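# Four arms unfold a pallet collar onto a pallet

## Task

Unfold the pallet collar into its open shape and set it down squarely on the pallet, aligned with the pallet's edges.

## Robot and tools

Robots: four Kinova Gen3 arms, named arm1, arm2, arm3 and arm4. Each has seven revolute joints and a Robotiq 2F-85 two-finger gripper. The hand reaches roughly 1.0 m from the joint 1 axis. Each foot (base_link) points along its own +x. Foot poses in the scene frame (m): arm1 x=-0.435 y=-0.871 z=+0.822 quat_wxyz=(+0.750, +0.002, +0.000, +0.662); arm2 x=+0.211 y=-0.881 z=+0.768 quat_wxyz=(+0.687, +0.000, +0.000, +0.727); arm3 x=+1.000 y=-0.055 z=+0.775 quat_wxyz=(+0.072, -0.004, +0.003, -0.997); arm4 x=-0.897 y=-0.144 z=+0.794 quat_wxyz=(+0.991, +0.000, +0.006, -0.137).

Frames: one scene frame in metres, origin on the floor, +z up. The hand point sits at the middle of the closed finger pads (pads 38 mm long). It lies about 2 cm behind the fingertips when the gripper is shut or half open, and about 0.5 cm when fully open. The fingers point along hand +z and open and close along hand y.

move: sends one action and returns each arm's state plus any requested images. Each arm has its own optional key (arm1 to arm4), and each takes an object with these fields. "joints" holds absolute joint targets, keyed by name; any subset may be given. joint1_rad, joint3_rad, joint5_rad and joint7_rad range from -69.115 to 69.115. joint2_rad ranges from -2.249 to 2.249, joint4_rad from -2.579 to 2.579, and joint6_rad from -2.099 to 2.099. All joint values are radians. gripper_m is the fingertip gap in metres, from 0 to 0.085. A joint counts as done within ±0.01 rad, and the gripper within ±0.003 m.

Joint meanings: joint1 spins the arm about its foot, with positive being clockwise seen from above; at 0 the arm extends along foot +x. joint2 is the shoulder: 0 is upright and positive leans the arm forward. joint3 twists the upper arm. joint4 is the elbow: 0 is straight, and with joint3 at 0, positive bends the same way positive joint2 leans. joint5 twists the forearm. joint6 is the wrist, bending like the elbow when joint5 is 0. joint7 rolls the hand, with positive counter-clockwise viewed from behind the hand.

"min_time_s" is optional, from 0.1 to 8 s. It is the shortest duration for that arm's motions in the action. Joint target speed is capped at 1.39 rad/s for joints 1-4 and 1.22 rad/s for joints 5-7. On one arm, the moved joints start and finish together from rest, so the hand may sweep wide between postures. Example: {"arm1": {"joints": {"gripper_m": 0.05}}, "arm2": {"joints": {"joint1_rad": 0.3}, "min_time_s": 2}}.

"cameras" takes a list drawn from arm1_cam_wrist, arm2_cam_wrist, arm3_cam_wrist, arm4_cam_wrist, cam_high, cam_low and "all". [] returns none. If omitted, you get all images for an empty move and none otherwise. All images are 672x504.

"blocking": true (the default) returns only after every motion has ended and all arms are still. false returns within about 0.5 s while motion goes on. A later move overrides only the joints it names, and other motions keep running. A move with no action just reports full state and all images.

wait(seconds 0-10, cameras) lets time pass with no new command. It returns early once any running move comes to rest. stop(cameras) brakes all running motions; braked joints report "stopped" and may keep pressing on contacts. zoom_image(camera, region [x0,y0,x1,y1] in pixels, top-left origin, at most 504x504) gives a closer view of that camera's newest image. finished_scene(scene) ends the current scene, given its number, and cannot be undone. Any move still running continues briefly and is then halted.

Results: "move" lists which arms got a motion. An arm marked "as last shown" got no command and its status reads "not commanded". joint_status is one of "moving", "done", "stopped", "off_target" (resting away from target and possibly still pushing) or "time_out" (an uncommanded stop; the joint holds where it ended). "not_followed", "previous command not reached" or "held back during" mean a safety check is withholding targets to keep arms apart. Gripper targets still run in that case. If a move is refused, or an uncommanded stop hits it, the later move, wait and finished_scene calls in that reply are skipped. Joint velocities are in rad/s, and "within noise" means the arm is at rest. Joint torques are in N m, with positive pointing toward increasing joint value. Flange force is the external force along hand x, y and z and includes any held weight. It reads "no reading" near singular poses.

Hazards: a hard squeeze between two robots fails the scene, and this includes one gripper closing on another's fingers. The safety check can react late. It does not block fingers opening or closing into another arm. Torque limits are 104.5 N m for joints 1-4 and 51.3 N m for joints 5-7. Exceeding them, or deviating more than 5 degrees from the planned path, causes a 10 s torque fault on that arm. Arms keep pushing after contact, so back away. Motors heat when holding loads, when stretched out, or when pushing against something. At 60 °C a MOTOR HOT line appears. At 75 °C an OVER-TEMPERATURE FAULT lets the arm sink for 30-60 s, after which you must resend targets. Grip firmly by closing from wide open with gripper_m well under the object's width. Avoid hard grips on objects still resting on something, and avoid heavy twisting or pulling. Do not knock anything out of the work area or onto the floor, drop parts, or hit fixed objects. The loose collar may get nudged now and then. The collar must stay seated on its own after the scene ends. Quick, smooth motion with little effort is preferred.

Each tool is called after "Emit:" as name(argument=value, ...) on one line, values as JSON.

## Session

Emit:
move()

Scene clock: 0.00 s.
Joint torques (N m): no reading
Flange force (N): no reading
Joint velocities: within noise
arm1.joint_positions: joint1_rad=-0.505 joint2_rad=-0.330 joint3_rad=-0.093 joint4_rad=+1.536 joint5_rad=-0.067 joint6_rad=+1.972 joint7_rad=+1.328 gripper_m=+0.085
arm1.joint_status: not commanded
arm1.hand: x=-0.4993 y=-0.7430 z=+1.3066 quat_wxyz=(+0.022, +0.789, -0.614, +0.009) (m; scene frame)
arm2.joint_positions: joint1_rad=-0.369 joint2_rad=-0.397 joint3_rad=-0.048 joint4_rad=+1.558 joint5_rad=-0.012 joint6_rad=+1.998 joint7_rad=+1.875 gripper_m=+0.085
arm2.joint_status: not commanded
arm2.hand: x=+0.1730 y=-0.7659 z=+1.2549 quat_wxyz=(+0.003, +0.922, -0.386, +0.009) (m; scene frame)
arm3.joint_positions: joint1_rad=-0.405 joint2_rad=-0.405 joint3_rad=-0.089 joint4_rad=+1.554 joint5_rad=+0.018 joint6_rad=+2.046 joint7_rad=+1.803 gripper_m=+0.085
arm3.joint_status: not commanded
arm3.hand: x=+0.9066 y=-0.1012 z=+1.2654 quat_wxyz=(+0.035, -0.909, -0.414, -0.019) (m; scene frame)
arm4.joint_positions: joint1_rad=-0.417 joint2_rad=-0.357 joint3_rad=-0.027 joint4_rad=+1.431 joint5_rad=-0.011 joint6_rad=+2.030 joint7_rad=+1.200 gripper_m=+0.085
arm4.joint_status: not commanded
arm4.hand: x=-0.7489 y=-0.1409 z=+1.3100 quat_wxyz=(-0.011, -0.099, -0.995, -0.005) (m; scene frame)
pictures: arm1_cam_wrist, arm2_cam_wrist, arm3_cam_wrist, arm4_cam_wrist, cam_high, cam_low

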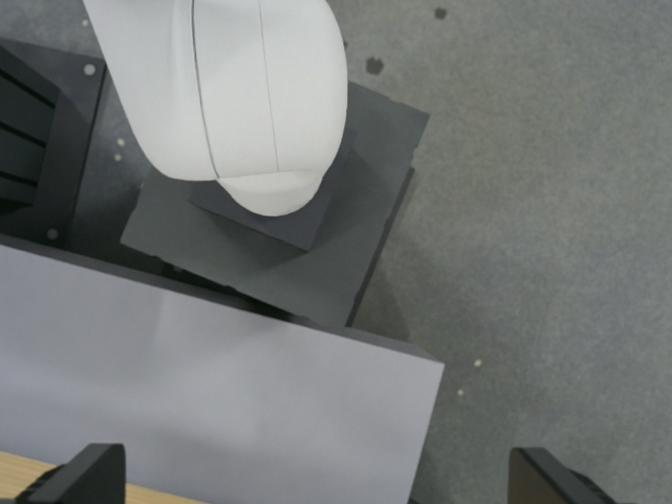

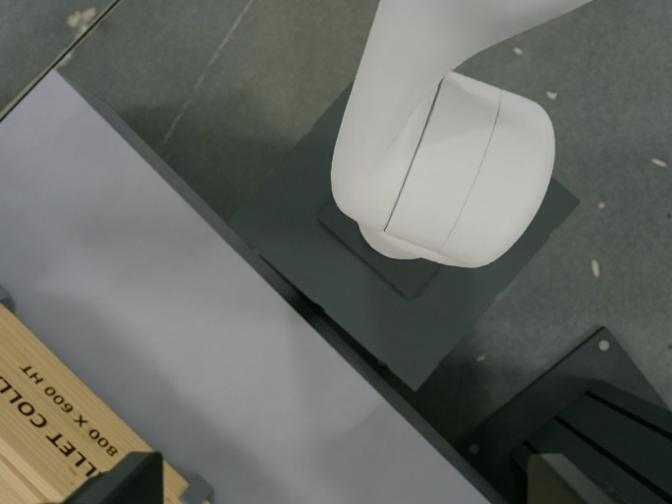

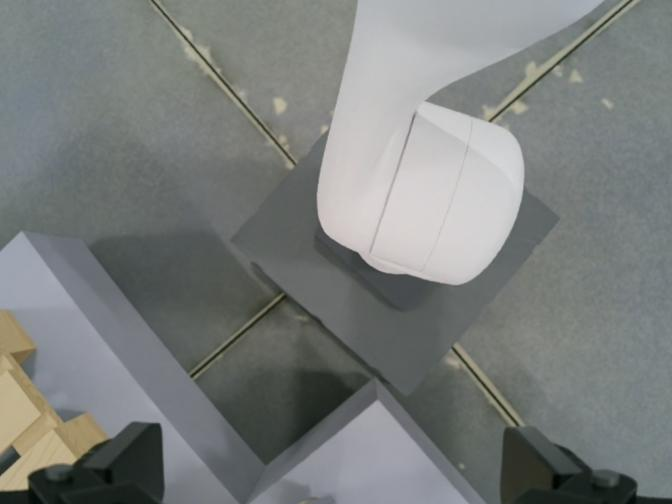

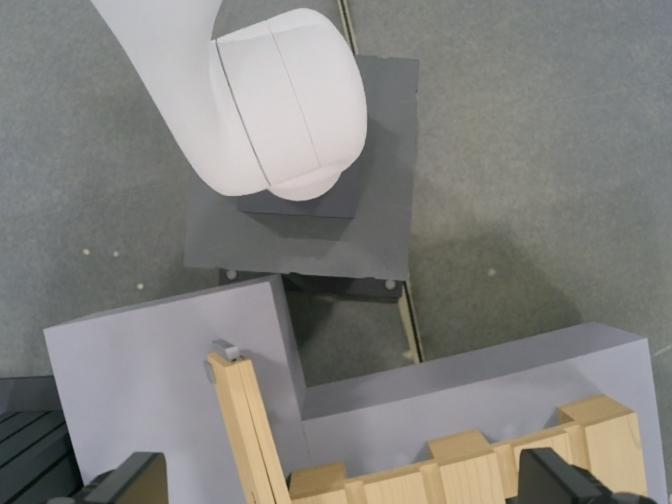

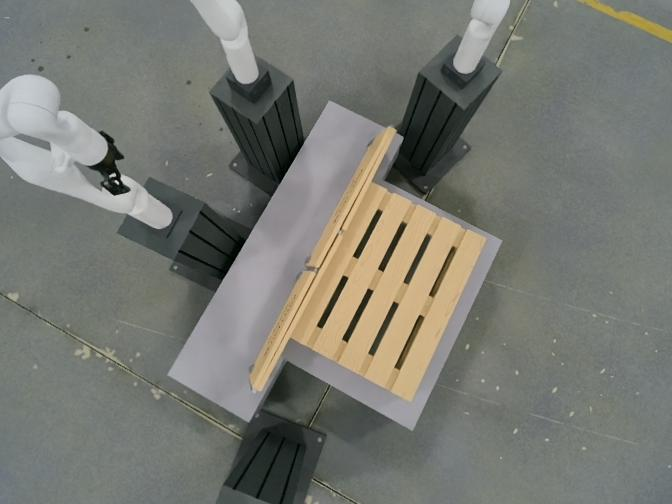

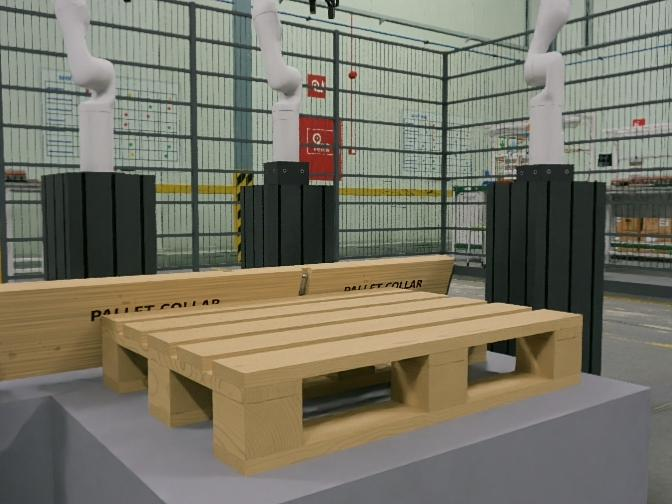

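Emit:
zoom_image(camera="cam_high", region=[150, 80, 510, 450])

Emit:
zoom_image(camera="cam_high", region=[240, 230, 340, 410])

Emit:
zoom_image(camera="cam_high", region=[290, 110, 420, 280])

Emit:
zoom_image(camera="cam_low", region=[0, 230, 504, 490])

Scaled by 1.362 from the camera's image (finer frame: 960x720).

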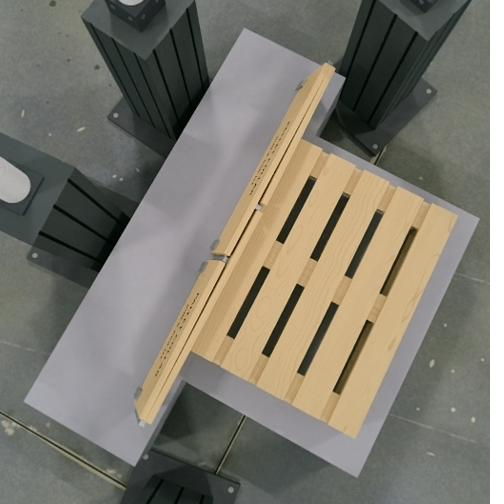

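Scaled by 2.800 from the camera's image (finer frame: 960x720).

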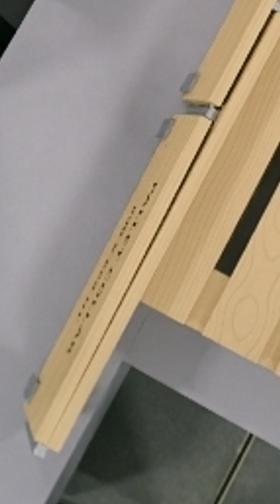

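Scaled by 2.965 from the camera's image (finer frame: 960x720).

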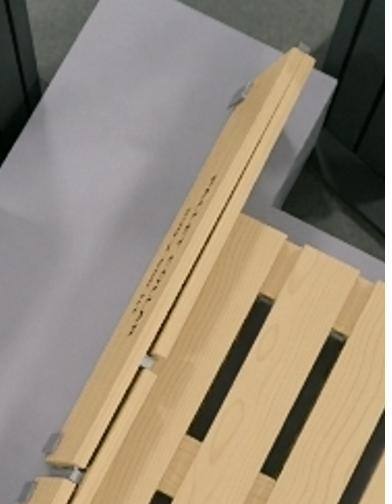

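Scaled by 1.000.

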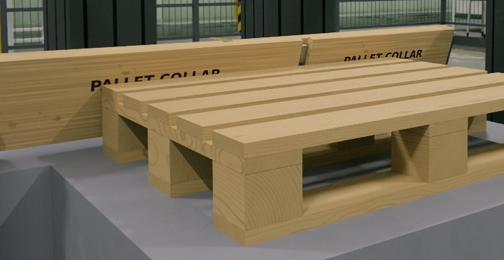

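Emit:
zoom_image(camera="cam_low", region=[80, 280, 330, 490])

Emit:
zoom_image(camera="cam_low", region=[380, 260, 672, 480])

Emit:
zoom_image(camera="cam_high", region=[280, 200, 520, 440])

Emit:
zoom_image(camera="cam_low", region=[0, 240, 240, 380])

Emit:
zoom_image(camera="cam_low", region=[240, 220, 480, 340])

Scaled by 2.016 from the camera's image (finer frame: 960x720).

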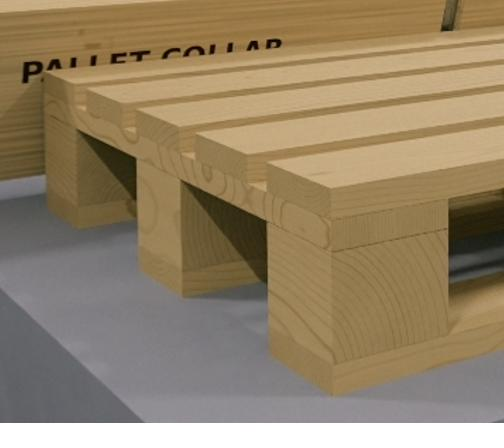

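Scaled by 1.726 from the camera's image (finer frame: 960x720).

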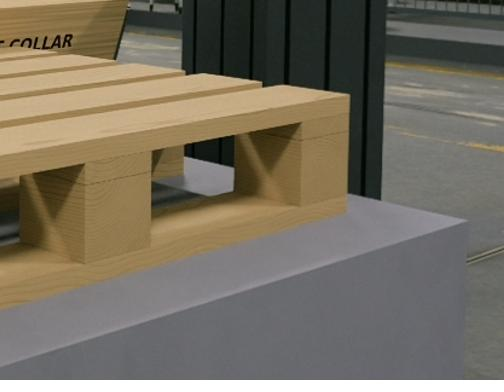

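Scaled by 2.100 from the camera's image (finer frame: 960x720).

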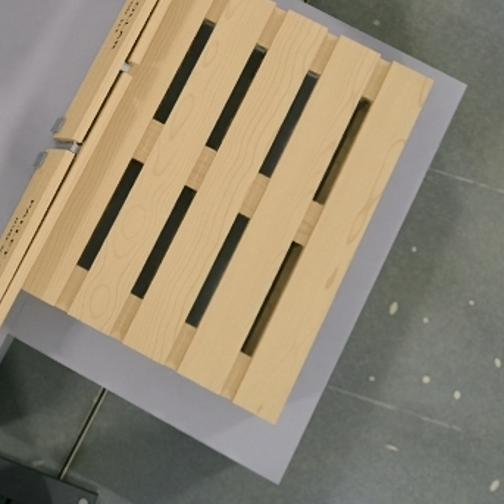

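Scaled by 2.100 from the camera's image (finer frame: 960x720).

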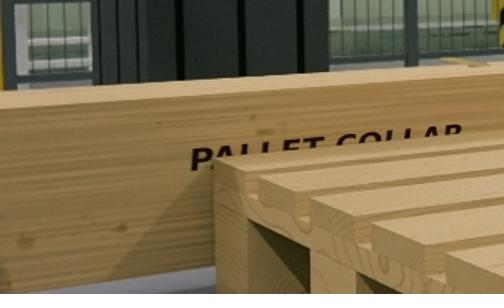

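Scaled by 2.100 from the camera's image (finer frame: 960x720).

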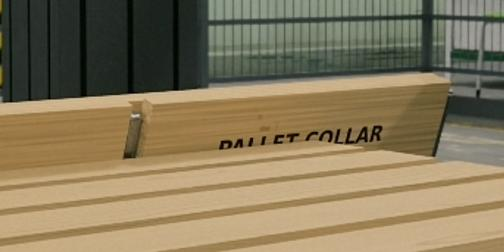

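Emit:
zoom_image(camera="cam_low", region=[230, 100, 350, 220])

Emit:
zoom_image(camera="cam_low", region=[480, 100, 620, 220])

Emit:
zoom_image(camera="cam_low", region=[30, 100, 170, 220])

Emit:
zoom_image(camera="cam_high", region=[200, 40, 310, 130])

Emit:
zoom_image(camera="cam_high", region=[410, 20, 520, 110])

Emit:
zoom_image(camera="cam_high", region=[100, 160, 250, 280])

Scaled by 4.200 from the camera's image (finer frame: 960x720).

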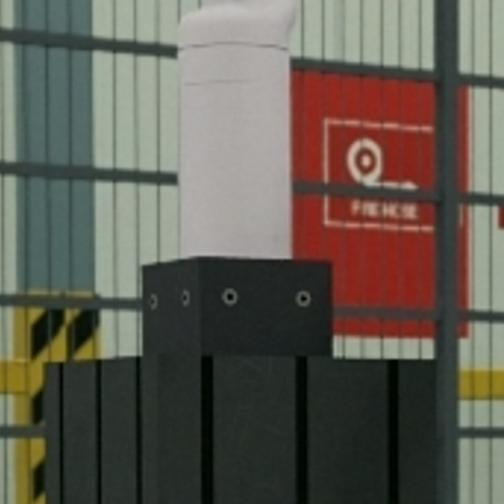

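Scaled by 3.600 from the camera's image (finer frame: 960x720).

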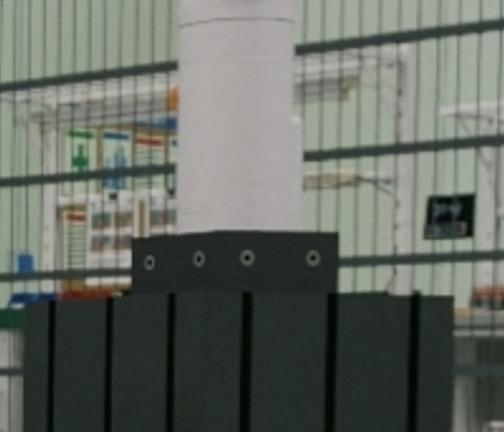

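Scaled by 3.600 from the camera's image (finer frame: 960x720).

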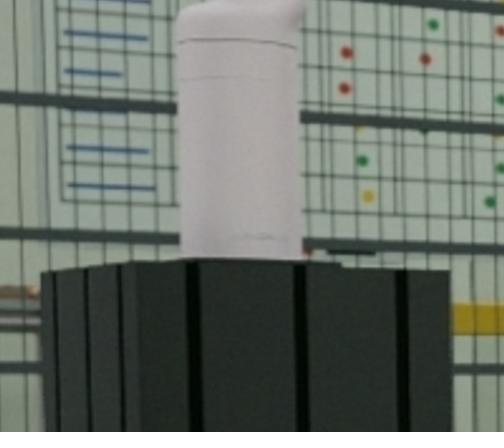

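Scaled by 4.582 from the camera's image (finer frame: 960x720).

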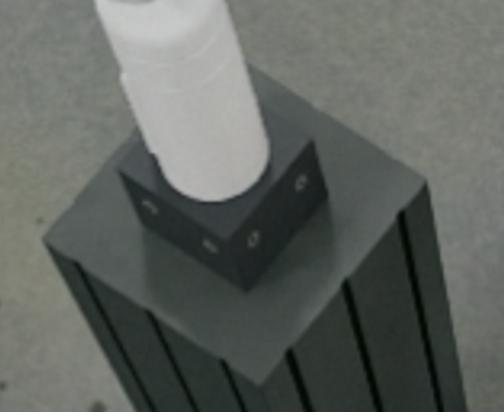

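Scaled by 4.582 from the camera's image (finer frame: 960x720).

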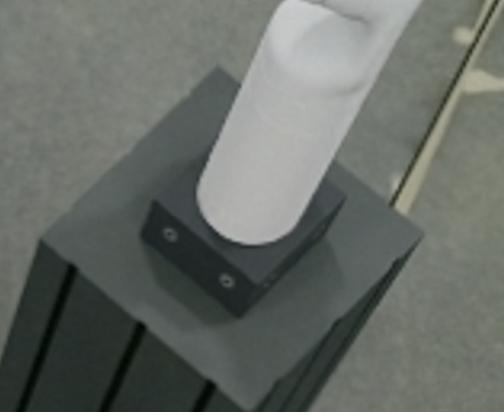

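Scaled by 3.360 from the camera's image (finer frame: 960x720).

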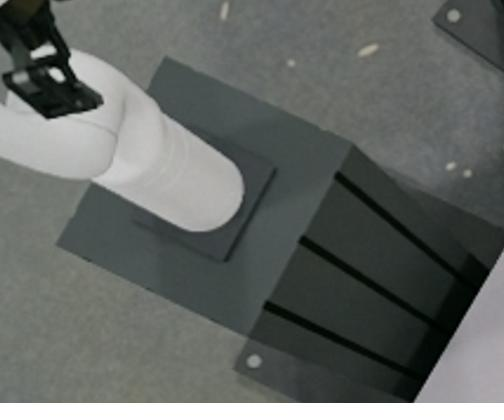

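Emit:
move(arm1={"joints": {"joint1_rad": -0.0139, "joint2_rad": 0.8666, "joint3_rad": 0, "joint4_rad": 1.4713, "joint5_rad": 0, "joint6_rad": 0.8037, "joint7_rad": 3.2521}, "min_time_s": 3}, arm2={"joints": {"joint1_rad": -0.2709, "joint2_rad": 0.8347, "joint3_rad": 0, "joint4_rad": 1.3236, "joint5_rad": 0, "joint6_rad": 0.9833, "joint7_rad": 2.8141}, "min_time_s": 3}, arm3={"joints": {"joint1_rad": -0.4521, "joint2_rad": 0.6927, "joint3_rad": 0, "joint4_rad": 1.6648, "joint5_rad": 0, "joint6_rad": 0.7841, "joint7_rad": 0.9745}, "min_time_s": 3}, arm4={"joints": {"joint1_rad": 0.1746, "joint2_rad": 0.501, "joint3_rad": 0, "joint4_rad": 2.2191, "joint5_rad": 0, "joint6_rad": 0.4215, "joint7_rad": 2.0202}, "min_time_s": 3}, cameras=["all"])

Scene clock: 71.87 s.
Joint torques (N m): arm1=[1.42 -21.38 1.01 -7.01 0.59 0.35 -0.33] | arm2=[-0.9 -23.12 0.88 -6.08 0.23 0.07 0.06] | arm3=[0.44 -17.18 1.57 -5.36 -0.24 -0.25 -0.22] | arm4=[1.73 -12.98 2.29 -3.35 -0.15 0.76 0.29]
Flange force (N): arm1=[-2.8 3.3 0.8] | arm2=[-0.5 -7.4 -0.6] | arm3=[-0.6 0.3 -4.9] | arm4=[-1.2 5.7 0.8]
move: arm1 done; arm2 done; arm3 done; arm4 done
Joint velocities: within noise
arm1.joint_positions: joint1_rad=-0.014 joint2_rad=+0.867 joint3_rad=+0.000 joint4_rad=+1.471 joint5_rad=+0.000 joint6_rad=+0.804 joint7_rad=+3.252 gripper_m=+0.085
arm1.joint_status: all done
arm1.hand: x=-0.3495 y=-0.3299 z=+0.8514 quat_wxyz=(-0.002, +1.000, +0.000, -0.001)
arm2.joint_positions: joint1_rad=-0.271 joint2_rad=+0.835 joint3_rad=+0.000 joint4_rad=+1.324 joint5_rad=+0.000 joint6_rad=+0.983 joint7_rad=+2.814 gripper_m=+0.085
arm2.joint_status: all done
arm2.hand: x=+0.0509 y=-0.3296 z=+0.8500 quat_wxyz=(+0.000, +1.000, +0.000, +0.000)
arm3.joint_positions: joint1_rad=-0.452 joint2_rad=+0.693 joint3_rad=+0.000 joint4_rad=+1.665 joint5_rad=+0.000 joint6_rad=+0.784 joint7_rad=+0.974 gripper_m=+0.085
arm3.joint_status: all done
arm3.hand: x=+0.5805 y=-0.3111 z=+0.8518 quat_wxyz=(+0.003, -1.000, +0.000, +0.004)
arm4.joint_positions: joint1_rad=+0.175 joint2_rad=+0.501 joint3_rad=+0.000 joint4_rad=+2.219 joint5_rad=+0.000 joint6_rad=+0.421 joint7_rad=+2.020 gripper_m=+0.085
arm4.joint_status: all done
arm4.hand: x=-0.6098 y=-0.3101 z=+0.8458 quat_wxyz=(+0.006, +0.000, -1.000, -0.001)
pictures: arm1_cam_wrist, arm2_cam_wrist, arm3_cam_wrist, arm4_cam_wrist, cam_high, cam_low
arm1_cam_wrist: T_world_to_cam=[[0.01268, -0.99949, 0.02939, -0.35573], [-0.99956, -0.01188, 0.02713, -0.32356], [-0.02676, -0.02972, -0.9992, 0.98079]] pos_world=[-0.29266, -0.33025, 0.99923]
arm2_cam_wrist: T_world_to_cam=[[0.00577, -0.99998, -0.00161, -0.32976], [-0.99998, -0.00578, 0.00283, 0.1014], [-0.00284, 0.00159, -0.99999, 0.9948]] pos_world=[0.10612, -0.33075, 0.99398]
arm3_cam_wrist: T_world_to_cam=[[0.01144, -0.99992, -0.00587, -0.31345], [-0.9997, -0.01156, 0.02143, 0.61103], [-0.0215, 0.00562, -0.99975, 1.01328]] pos_world=[0.63622, -0.31205, 0.9981]
arm4_cam_wrist: T_world_to_cam=[[-0.0043, 0.99996, 0.00762, 0.29927], [0.99989, 0.0044, -0.01397, 0.67355], [-0.014, 0.00756, -0.99987, 0.98829]] pos_world=[-0.65835, -0.30969, 0.9953]

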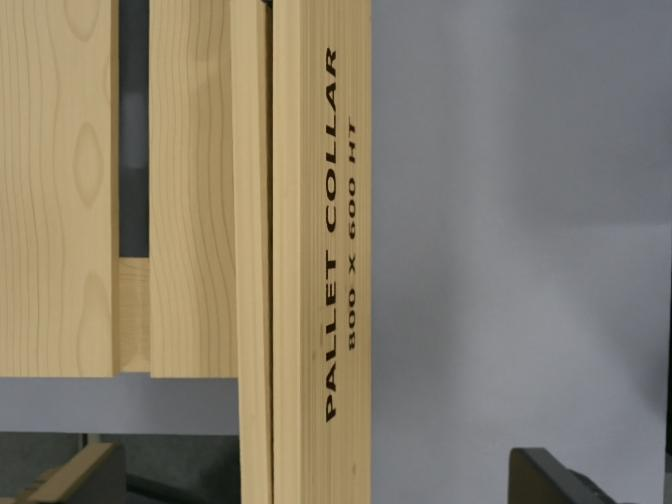

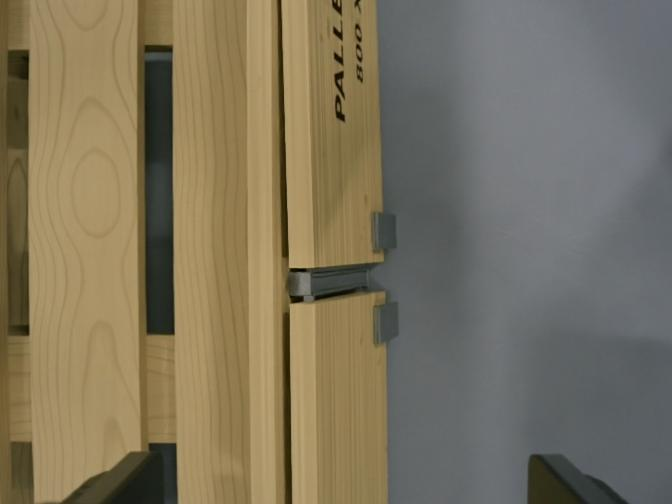

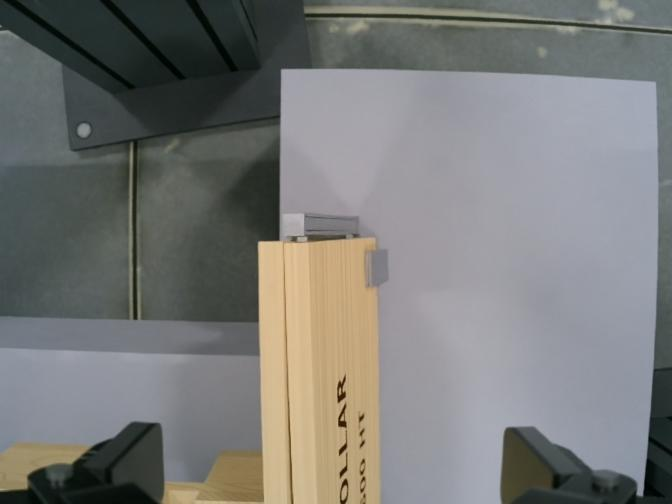

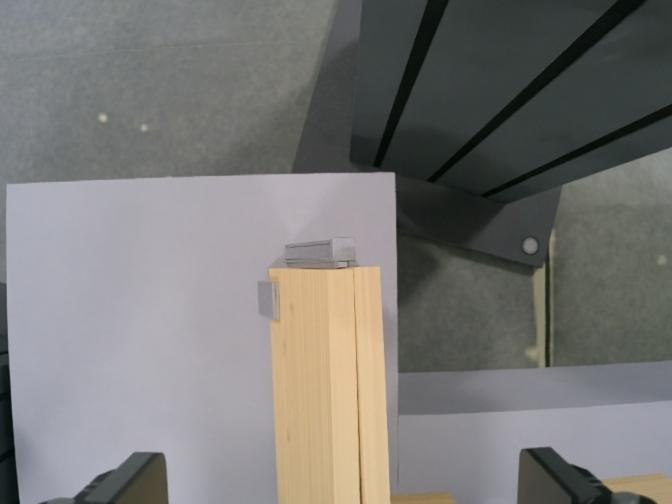

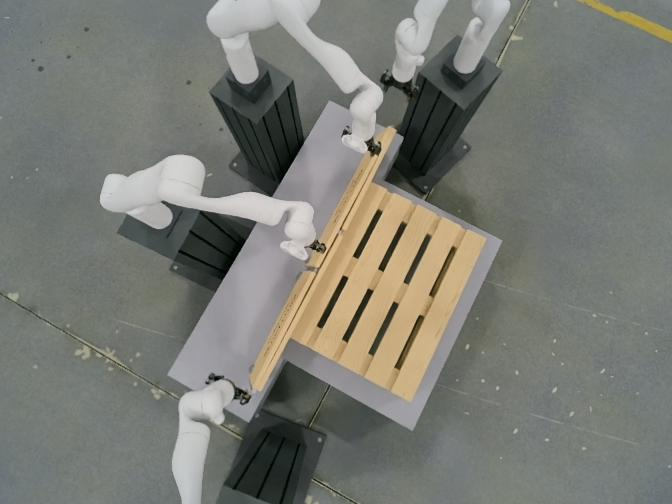

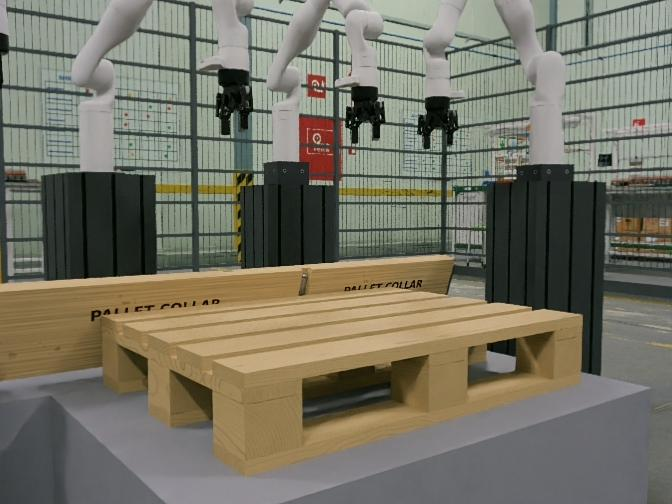

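Emit:
zoom_image(camera="arm2_cam_wrist", region=[230, 180, 430, 380])

Emit:
zoom_image(camera="arm3_cam_wrist", region=[230, 190, 420, 360])

Emit:
zoom_image(camera="arm4_cam_wrist", region=[230, 220, 420, 390])

Emit:
zoom_image(camera="arm1_cam_wrist", region=[200, 0, 400, 200])

Emit:
zoom_image(camera="arm1_cam_wrist", region=[200, 300, 400, 500])

Scaled by 2.520.

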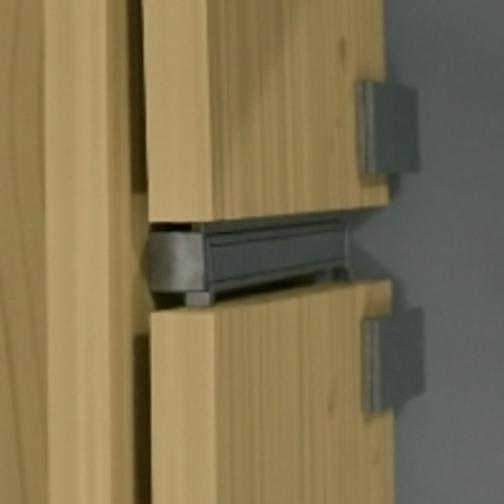

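Scaled by 2.653.

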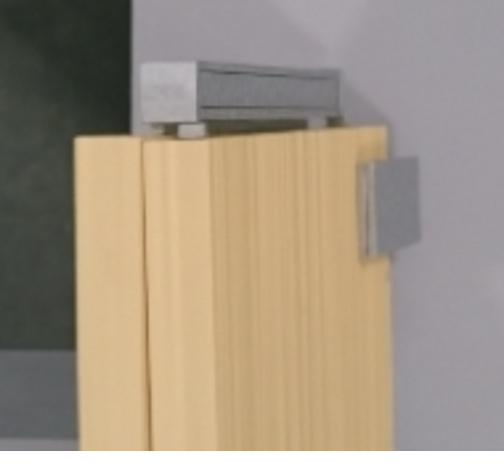

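Scaled by 2.653.

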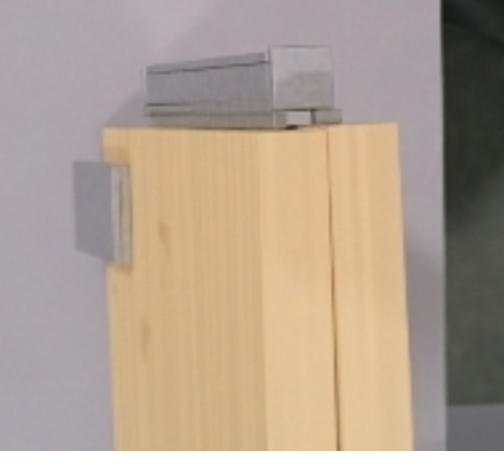

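Scaled by 2.520.

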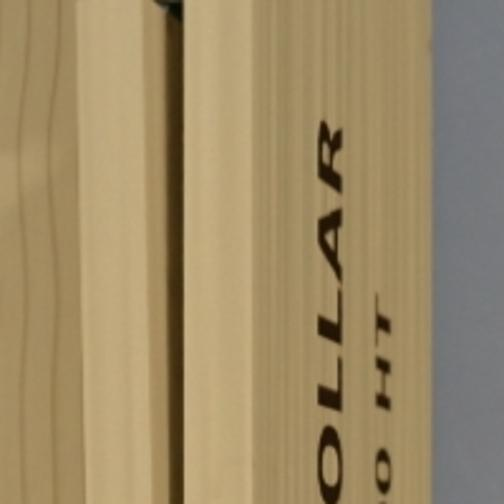

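Scaled by 2.520.

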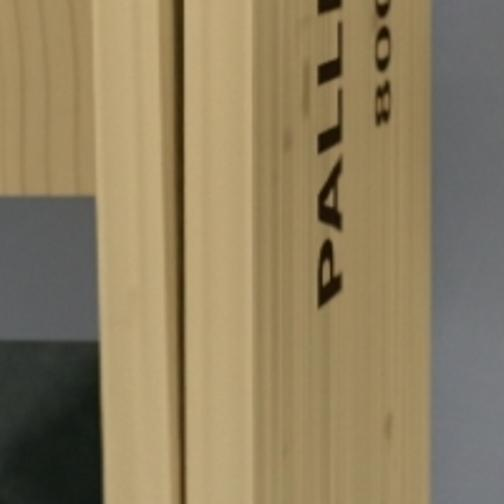

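Emit:
zoom_image(camera="arm3_cam_wrist", region=[0, 400, 180, 504])

Emit:
zoom_image(camera="arm3_cam_wrist", region=[480, 400, 660, 504])

Emit:
zoom_image(camera="cam_low", region=[200, 60, 280, 150])

Emit:
zoom_image(camera="cam_low", region=[400, 60, 480, 150])

Emit:
zoom_image(camera="cam_high", region=[250, 200, 370, 300])

Scaled by 2.800.

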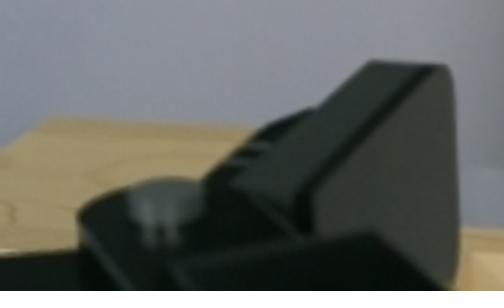

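Scaled by 2.800.

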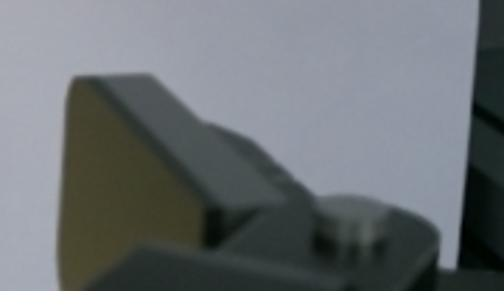

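Scaled by 5.600 from the camera's image (finer frame: 960x720).

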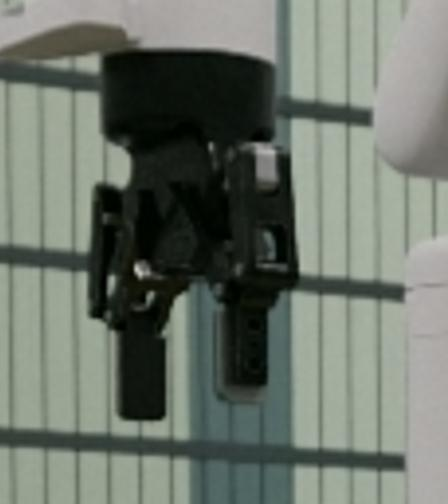

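Scaled by 5.600 from the camera's image (finer frame: 960x720).

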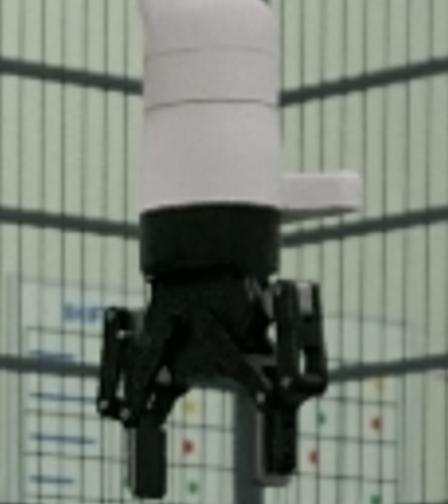

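Scaled by 4.200 from the camera's image (finer frame: 960x720).

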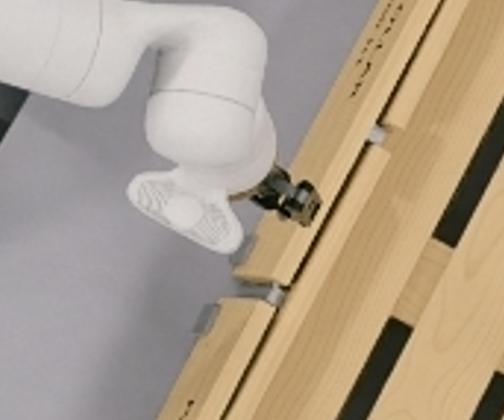

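Emit:
zoom_image(camera="cam_high", region=[290, 220, 340, 270])

Emit:
zoom_image(camera="cam_high", region=[330, 110, 390, 170])

Emit:
zoom_image(camera="cam_high", region=[200, 360, 270, 420])

Emit:
zoom_image(camera="cam_high", region=[370, 50, 430, 110])

Scaled by 10.080 from the camera's image (finer frame: 960x720).

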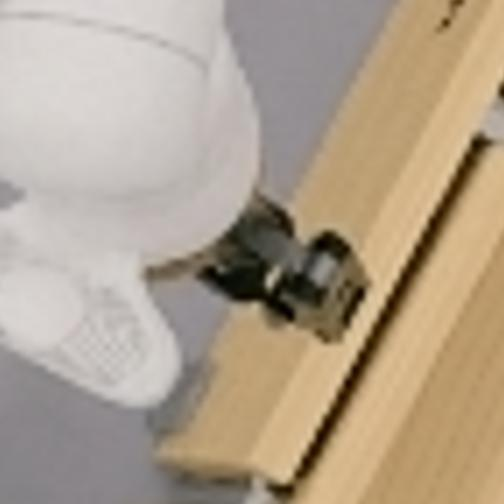

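Scaled by 8.400 from the camera's image (finer frame: 960x720).

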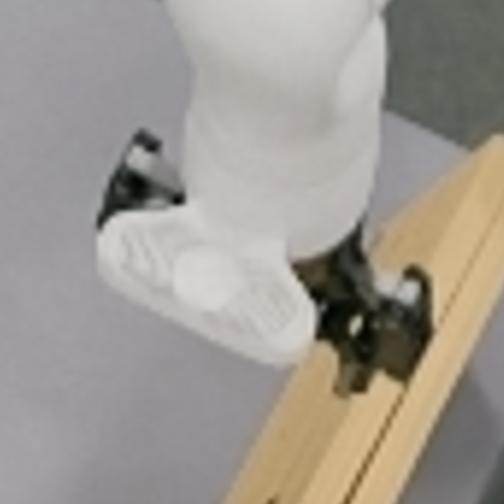

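Scaled by 7.200 from the camera's image (finer frame: 960x720).

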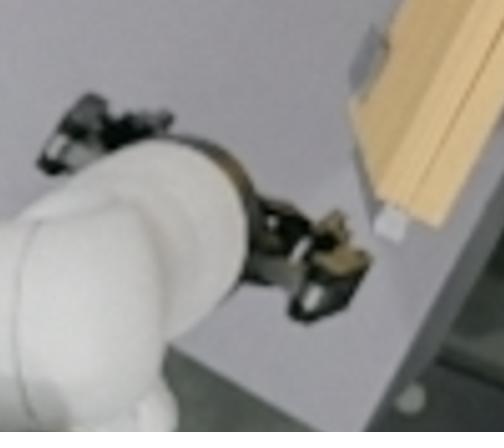

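Scaled by 8.400 from the camera's image (finer frame: 960x720).

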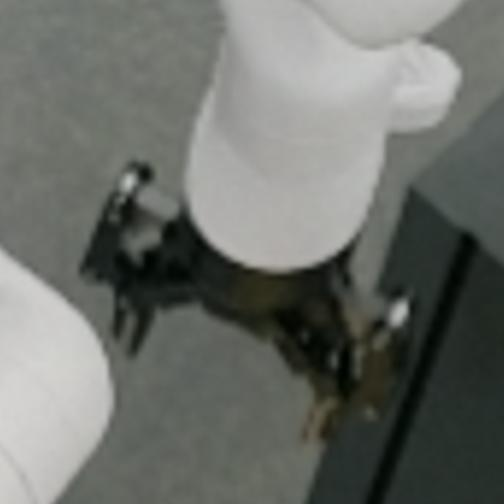

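Emit:
move(arm1={"joints": {"joint1_rad": 0.689, "joint2_rad": 1.7996, "joint4_rad": 1.7072, "joint6_rad": -1.1506, "joint7_rad": 4.7124}, "min_time_s": 3}, arm2={"joints": {"joint1_rad": 0.7076, "joint2_rad": 1.670, "joint4_rad": 1.8587, "joint6_rad": -1.1725, "joint7_rad": 4.7124}, "min_time_s": 3}, cameras=["arm1_cam_wrist", "arm2_cam_wrist"])

Scene clock: 108.80 s.
Joint torques (N m): arm1=[1.37 -18 1 0.28 0.54 -1.75 -0.34] | arm2=[-1.04 -19.52 1.05 2.61 0.12 -2.14 0.1] | arm3=[0.46 -17.17 1.57 -5.33 -0.24 -0.27 -0.25] | arm4=[1.75 -12.95 2.25 -3.34 -0.16 0.74 0.29]
Flange force (N): arm1=[0.5 -5.2 -4.0] | arm2=[-1.3 1.3 5.0] | arm3=[-0.7 0.4 -5.0] | arm4=[-1.2 5.8 0.6]
move: arm1 done; arm2 done
Joint velocities: within noise
arm1.joint_positions: joint1_rad=+0.689 joint2_rad=+1.800 joint3_rad=+0.000 joint4_rad=+1.707 joint5_rad=+0.000 joint6_rad=-1.151 joint7_rad=+4.712 gripper_m=+0.085
arm1.joint_status: all done
arm1.hand: x=-0.0423 y=-0.5322 z=+0.4978 quat_wxyz=(-0.143, +0.859, +0.341, +0.355)
arm2.joint_positions: joint1_rad=+0.708 joint2_rad=+1.670 joint3_rad=+0.000 joint4_rad=+1.859 joint5_rad=+0.000 joint6_rad=-1.173 joint7_rad=+4.712 gripper_m=+0.085
arm2.joint_status: all done
arm2.hand: x=+0.5467 y=-0.4820 z=+0.5000 quat_wxyz=(-0.170, +0.828, +0.410, +0.343)
arm3, arm4: as last shown
arm1_cam_wrist: T_world_to_cam=[[0.67612, -0.73625, 0.02825, -0.38269], [-0.51987, -0.50388, -0.68981, 0.10601], [0.5221, 0.45171, -0.72344, 0.77185]] pos_world=[-0.08913, -0.57699, 0.64233]
arm2_cam_wrist: T_world_to_cam=[[0.79831, -0.60224, 0.00345, -0.72959], [-0.42492, -0.56731, -0.70541, 0.3664], [0.42679, 0.56167, -0.70879, 0.53597]] pos_world=[0.50939, -0.53256, 0.64087]

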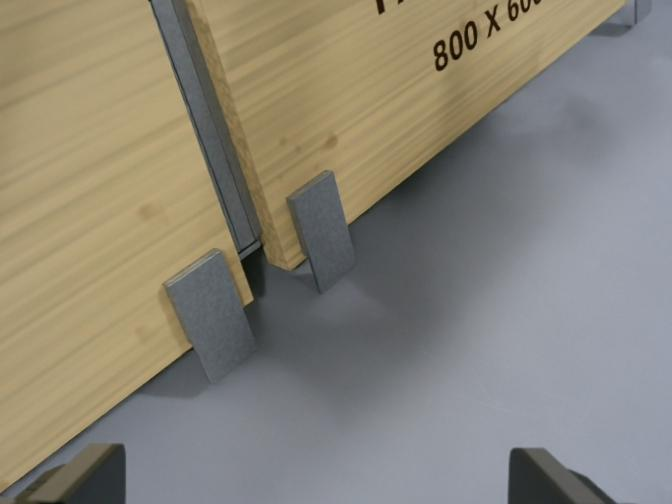

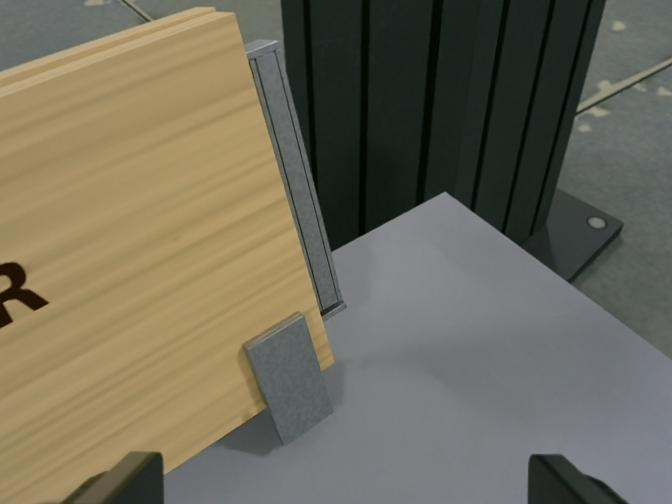

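Emit:
zoom_image(camera="arm2_cam_wrist", region=[220, 280, 380, 460])

Emit:
zoom_image(camera="arm1_cam_wrist", region=[140, 130, 380, 400])

Emit:
zoom_image(camera="arm2_cam_wrist", region=[160, 0, 360, 150])

Emit:
zoom_image(camera="arm1_cam_wrist", region=[560, 0, 672, 80])

Scaled by 2.800.

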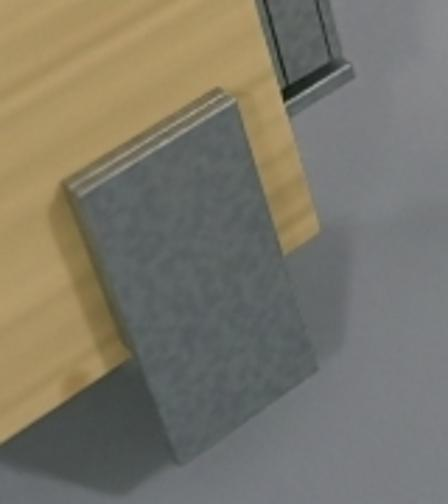

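Scaled by 1.867.

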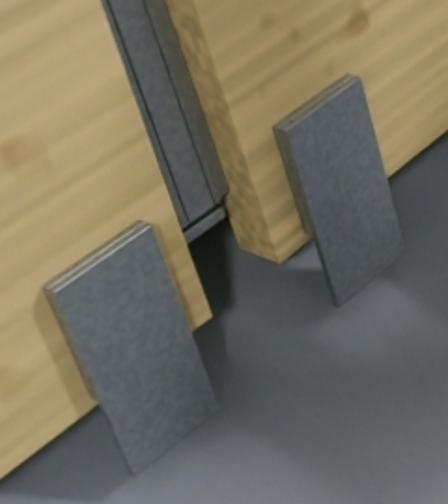

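Scaled by 2.520.

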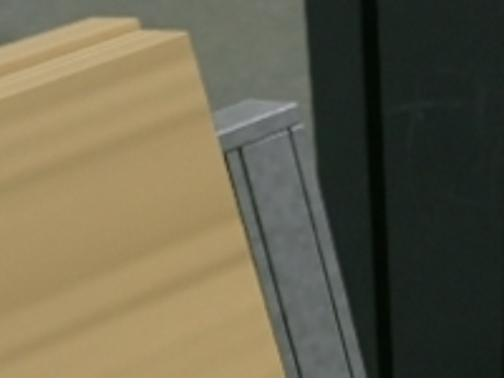

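Scaled by 4.500.

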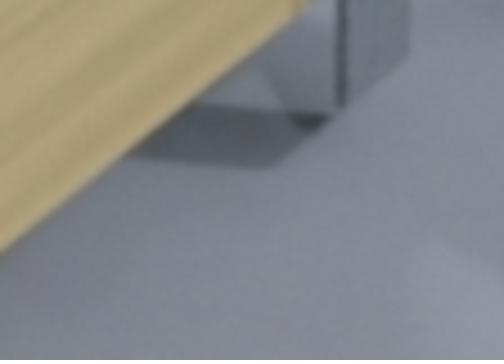

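Emit:
move(arm1={"joints": {"joint1_rad": -0.1942, "joint2_rad": 0.8666, "joint4_rad": 1.4713, "joint6_rad": 0.8037, "joint7_rad": 6.2134}, "min_time_s": 3}, arm2={"joints": {"joint1_rad": 0.2498, "joint2_rad": 0.8347, "joint4_rad": 1.3236, "joint6_rad": 0.9833, "joint7_rad": 3.3348}, "min_time_s": 3}, cameras=[])

Emit:
move(arm1={"joints": {"joint1_rad": -0.1942, "joint2_rad": 1.3876, "joint4_rad": 1.2310, "joint6_rad": 0.5230, "joint7_rad": 6.2134}, "min_time_s": 2}, arm2={"joints": {"joint1_rad": 0.2498, "joint2_rad": 1.3102, "joint4_rad": 1.1810, "joint6_rad": 0.6504, "joint7_rad": 3.3348}, "min_time_s": 2}, cameras=["arm1_cam_wrist", "arm2_cam_wrist", "cam_low"])

Scene clock: 158.30 s.
Joint torques (N m): arm1=[1.38 -21.44 0.96 -7 0.5 0.33 -0.33] | arm2=[-0.92 -23.16 0.97 -6.26 0.15 -0.02 0.02] | arm3=[0.47 -17.15 1.56 -5.32 -0.24 -0.26 -0.23] | arm4=[1.72 -12.92 2.27 -3.39 -0.15 0.73 0.27]
Flange force (N): arm1=[2.0 -3.5 0.9] | arm2=[3.2 -6.2 -0.6] | arm3=[-0.7 0.5 -5.0] | arm4=[-1.0 5.7 0.6]
move: arm1 done; arm2 done
Joint velocities: within noise
arm1.joint_positions: joint1_rad=-0.194 joint2_rad=+0.867 joint3_rad=+0.000 joint4_rad=+1.471 joint5_rad=+0.000 joint6_rad=+0.804 joint7_rad=+6.213 gripper_m=+0.085
arm1.joint_status: all done
arm1.hand: x=-0.4479 y=-0.3235 z=+0.8517 quat_wxyz=(-0.001, +0.000, +1.000, +0.002)
arm2.joint_positions: joint1_rad=+0.250 joint2_rad=+0.835 joint3_rad=+0.000 joint4_rad=+1.324 joint5_rad=+0.000 joint6_rad=+0.983 joint7_rad=+3.335 gripper_m=+0.085
arm2.joint_status: all done
arm2.hand: x=+0.3463 y=-0.3227 z=+0.8500 quat_wxyz=(+0.000, +1.000, +0.000, +0.000)
arm3, arm4: as last shown

Scene clock: 160.63 s.
Joint torques (N m): arm1=[1.42 -24.04 1.05 -5.09 0.51 0.36 -0.38] | arm2=[-0.93 -25.67 0.99 -4.12 0.14 0.02 0.08] | arm3=[0.44 -17.18 1.57 -5.33 -0.24 -0.25 -0.24] | arm4=[1.74 -12.9 2.28 -3.32 -0.13 0.74 0.28]
Flange force (N): arm1=[2.1 -4.1 -0.6] | arm2=[3.3 -6.8 2.4] | arm3=[-0.7 0.4 -4.9] | arm4=[-1.2 5.7 0.5]
move: arm1 done; arm2 done
Joint velocities: within noise
arm1.joint_positions: joint1_rad=-0.194 joint2_rad=+1.388 joint3_rad=+0.000 joint4_rad=+1.231 joint5_rad=+0.000 joint6_rad=+0.523 joint7_rad=+6.213 gripper_m=+0.085
arm1.joint_status: all done
arm1.hand: x=-0.4502 y=-0.2989 z=+0.6019 quat_wxyz=(-0.001, +0.000, +1.000, +0.002)
arm2.joint_positions: joint1_rad=+0.250 joint2_rad=+1.310 joint3_rad=+0.000 joint4_rad=+1.181 joint5_rad=+0.000 joint6_rad=+0.650 joint7_rad=+3.335 gripper_m=+0.085
arm2.joint_status: all done
arm2.hand: x=+0.3508 y=-0.2996 z=+0.5999 quat_wxyz=(+0.000, +1.000, +0.000, +0.000)
arm3, arm4: as last shown
arm1_cam_wrist: T_world_to_cam=[[-0.01245, 0.99926, 0.03635, 0.26588], [0.99969, 0.01165, 0.0222, 0.49301], [0.02176, 0.03661, -0.99909, 0.77125]] pos_world=[-0.50633, -0.29966, 0.74994]
arm2_cam_wrist: T_world_to_cam=[[0.00577, -0.99998, -0.00151, -0.30197], [-0.99998, -0.00578, 0.00283, 0.40217], [-0.00284, 0.00149, -0.99999, 0.74557]] pos_world=[0.40602, -0.30075, 0.74398]

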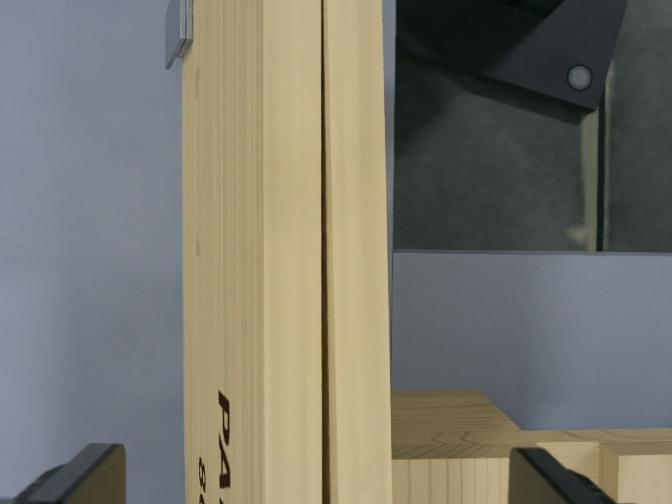

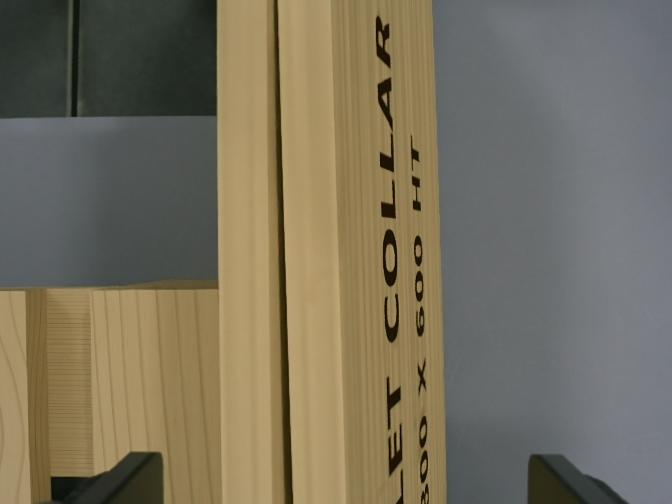

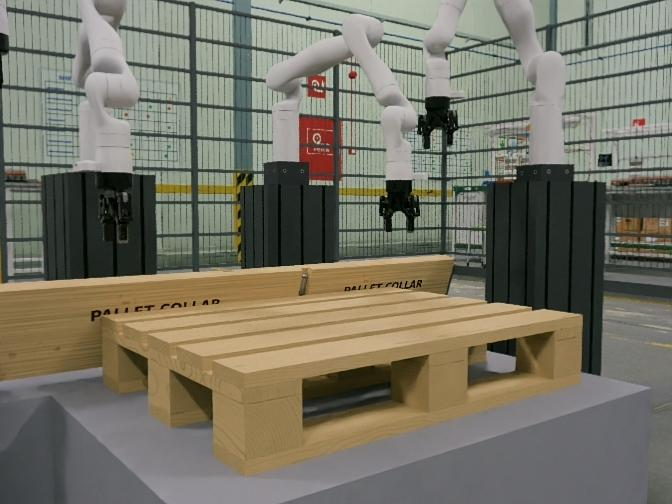

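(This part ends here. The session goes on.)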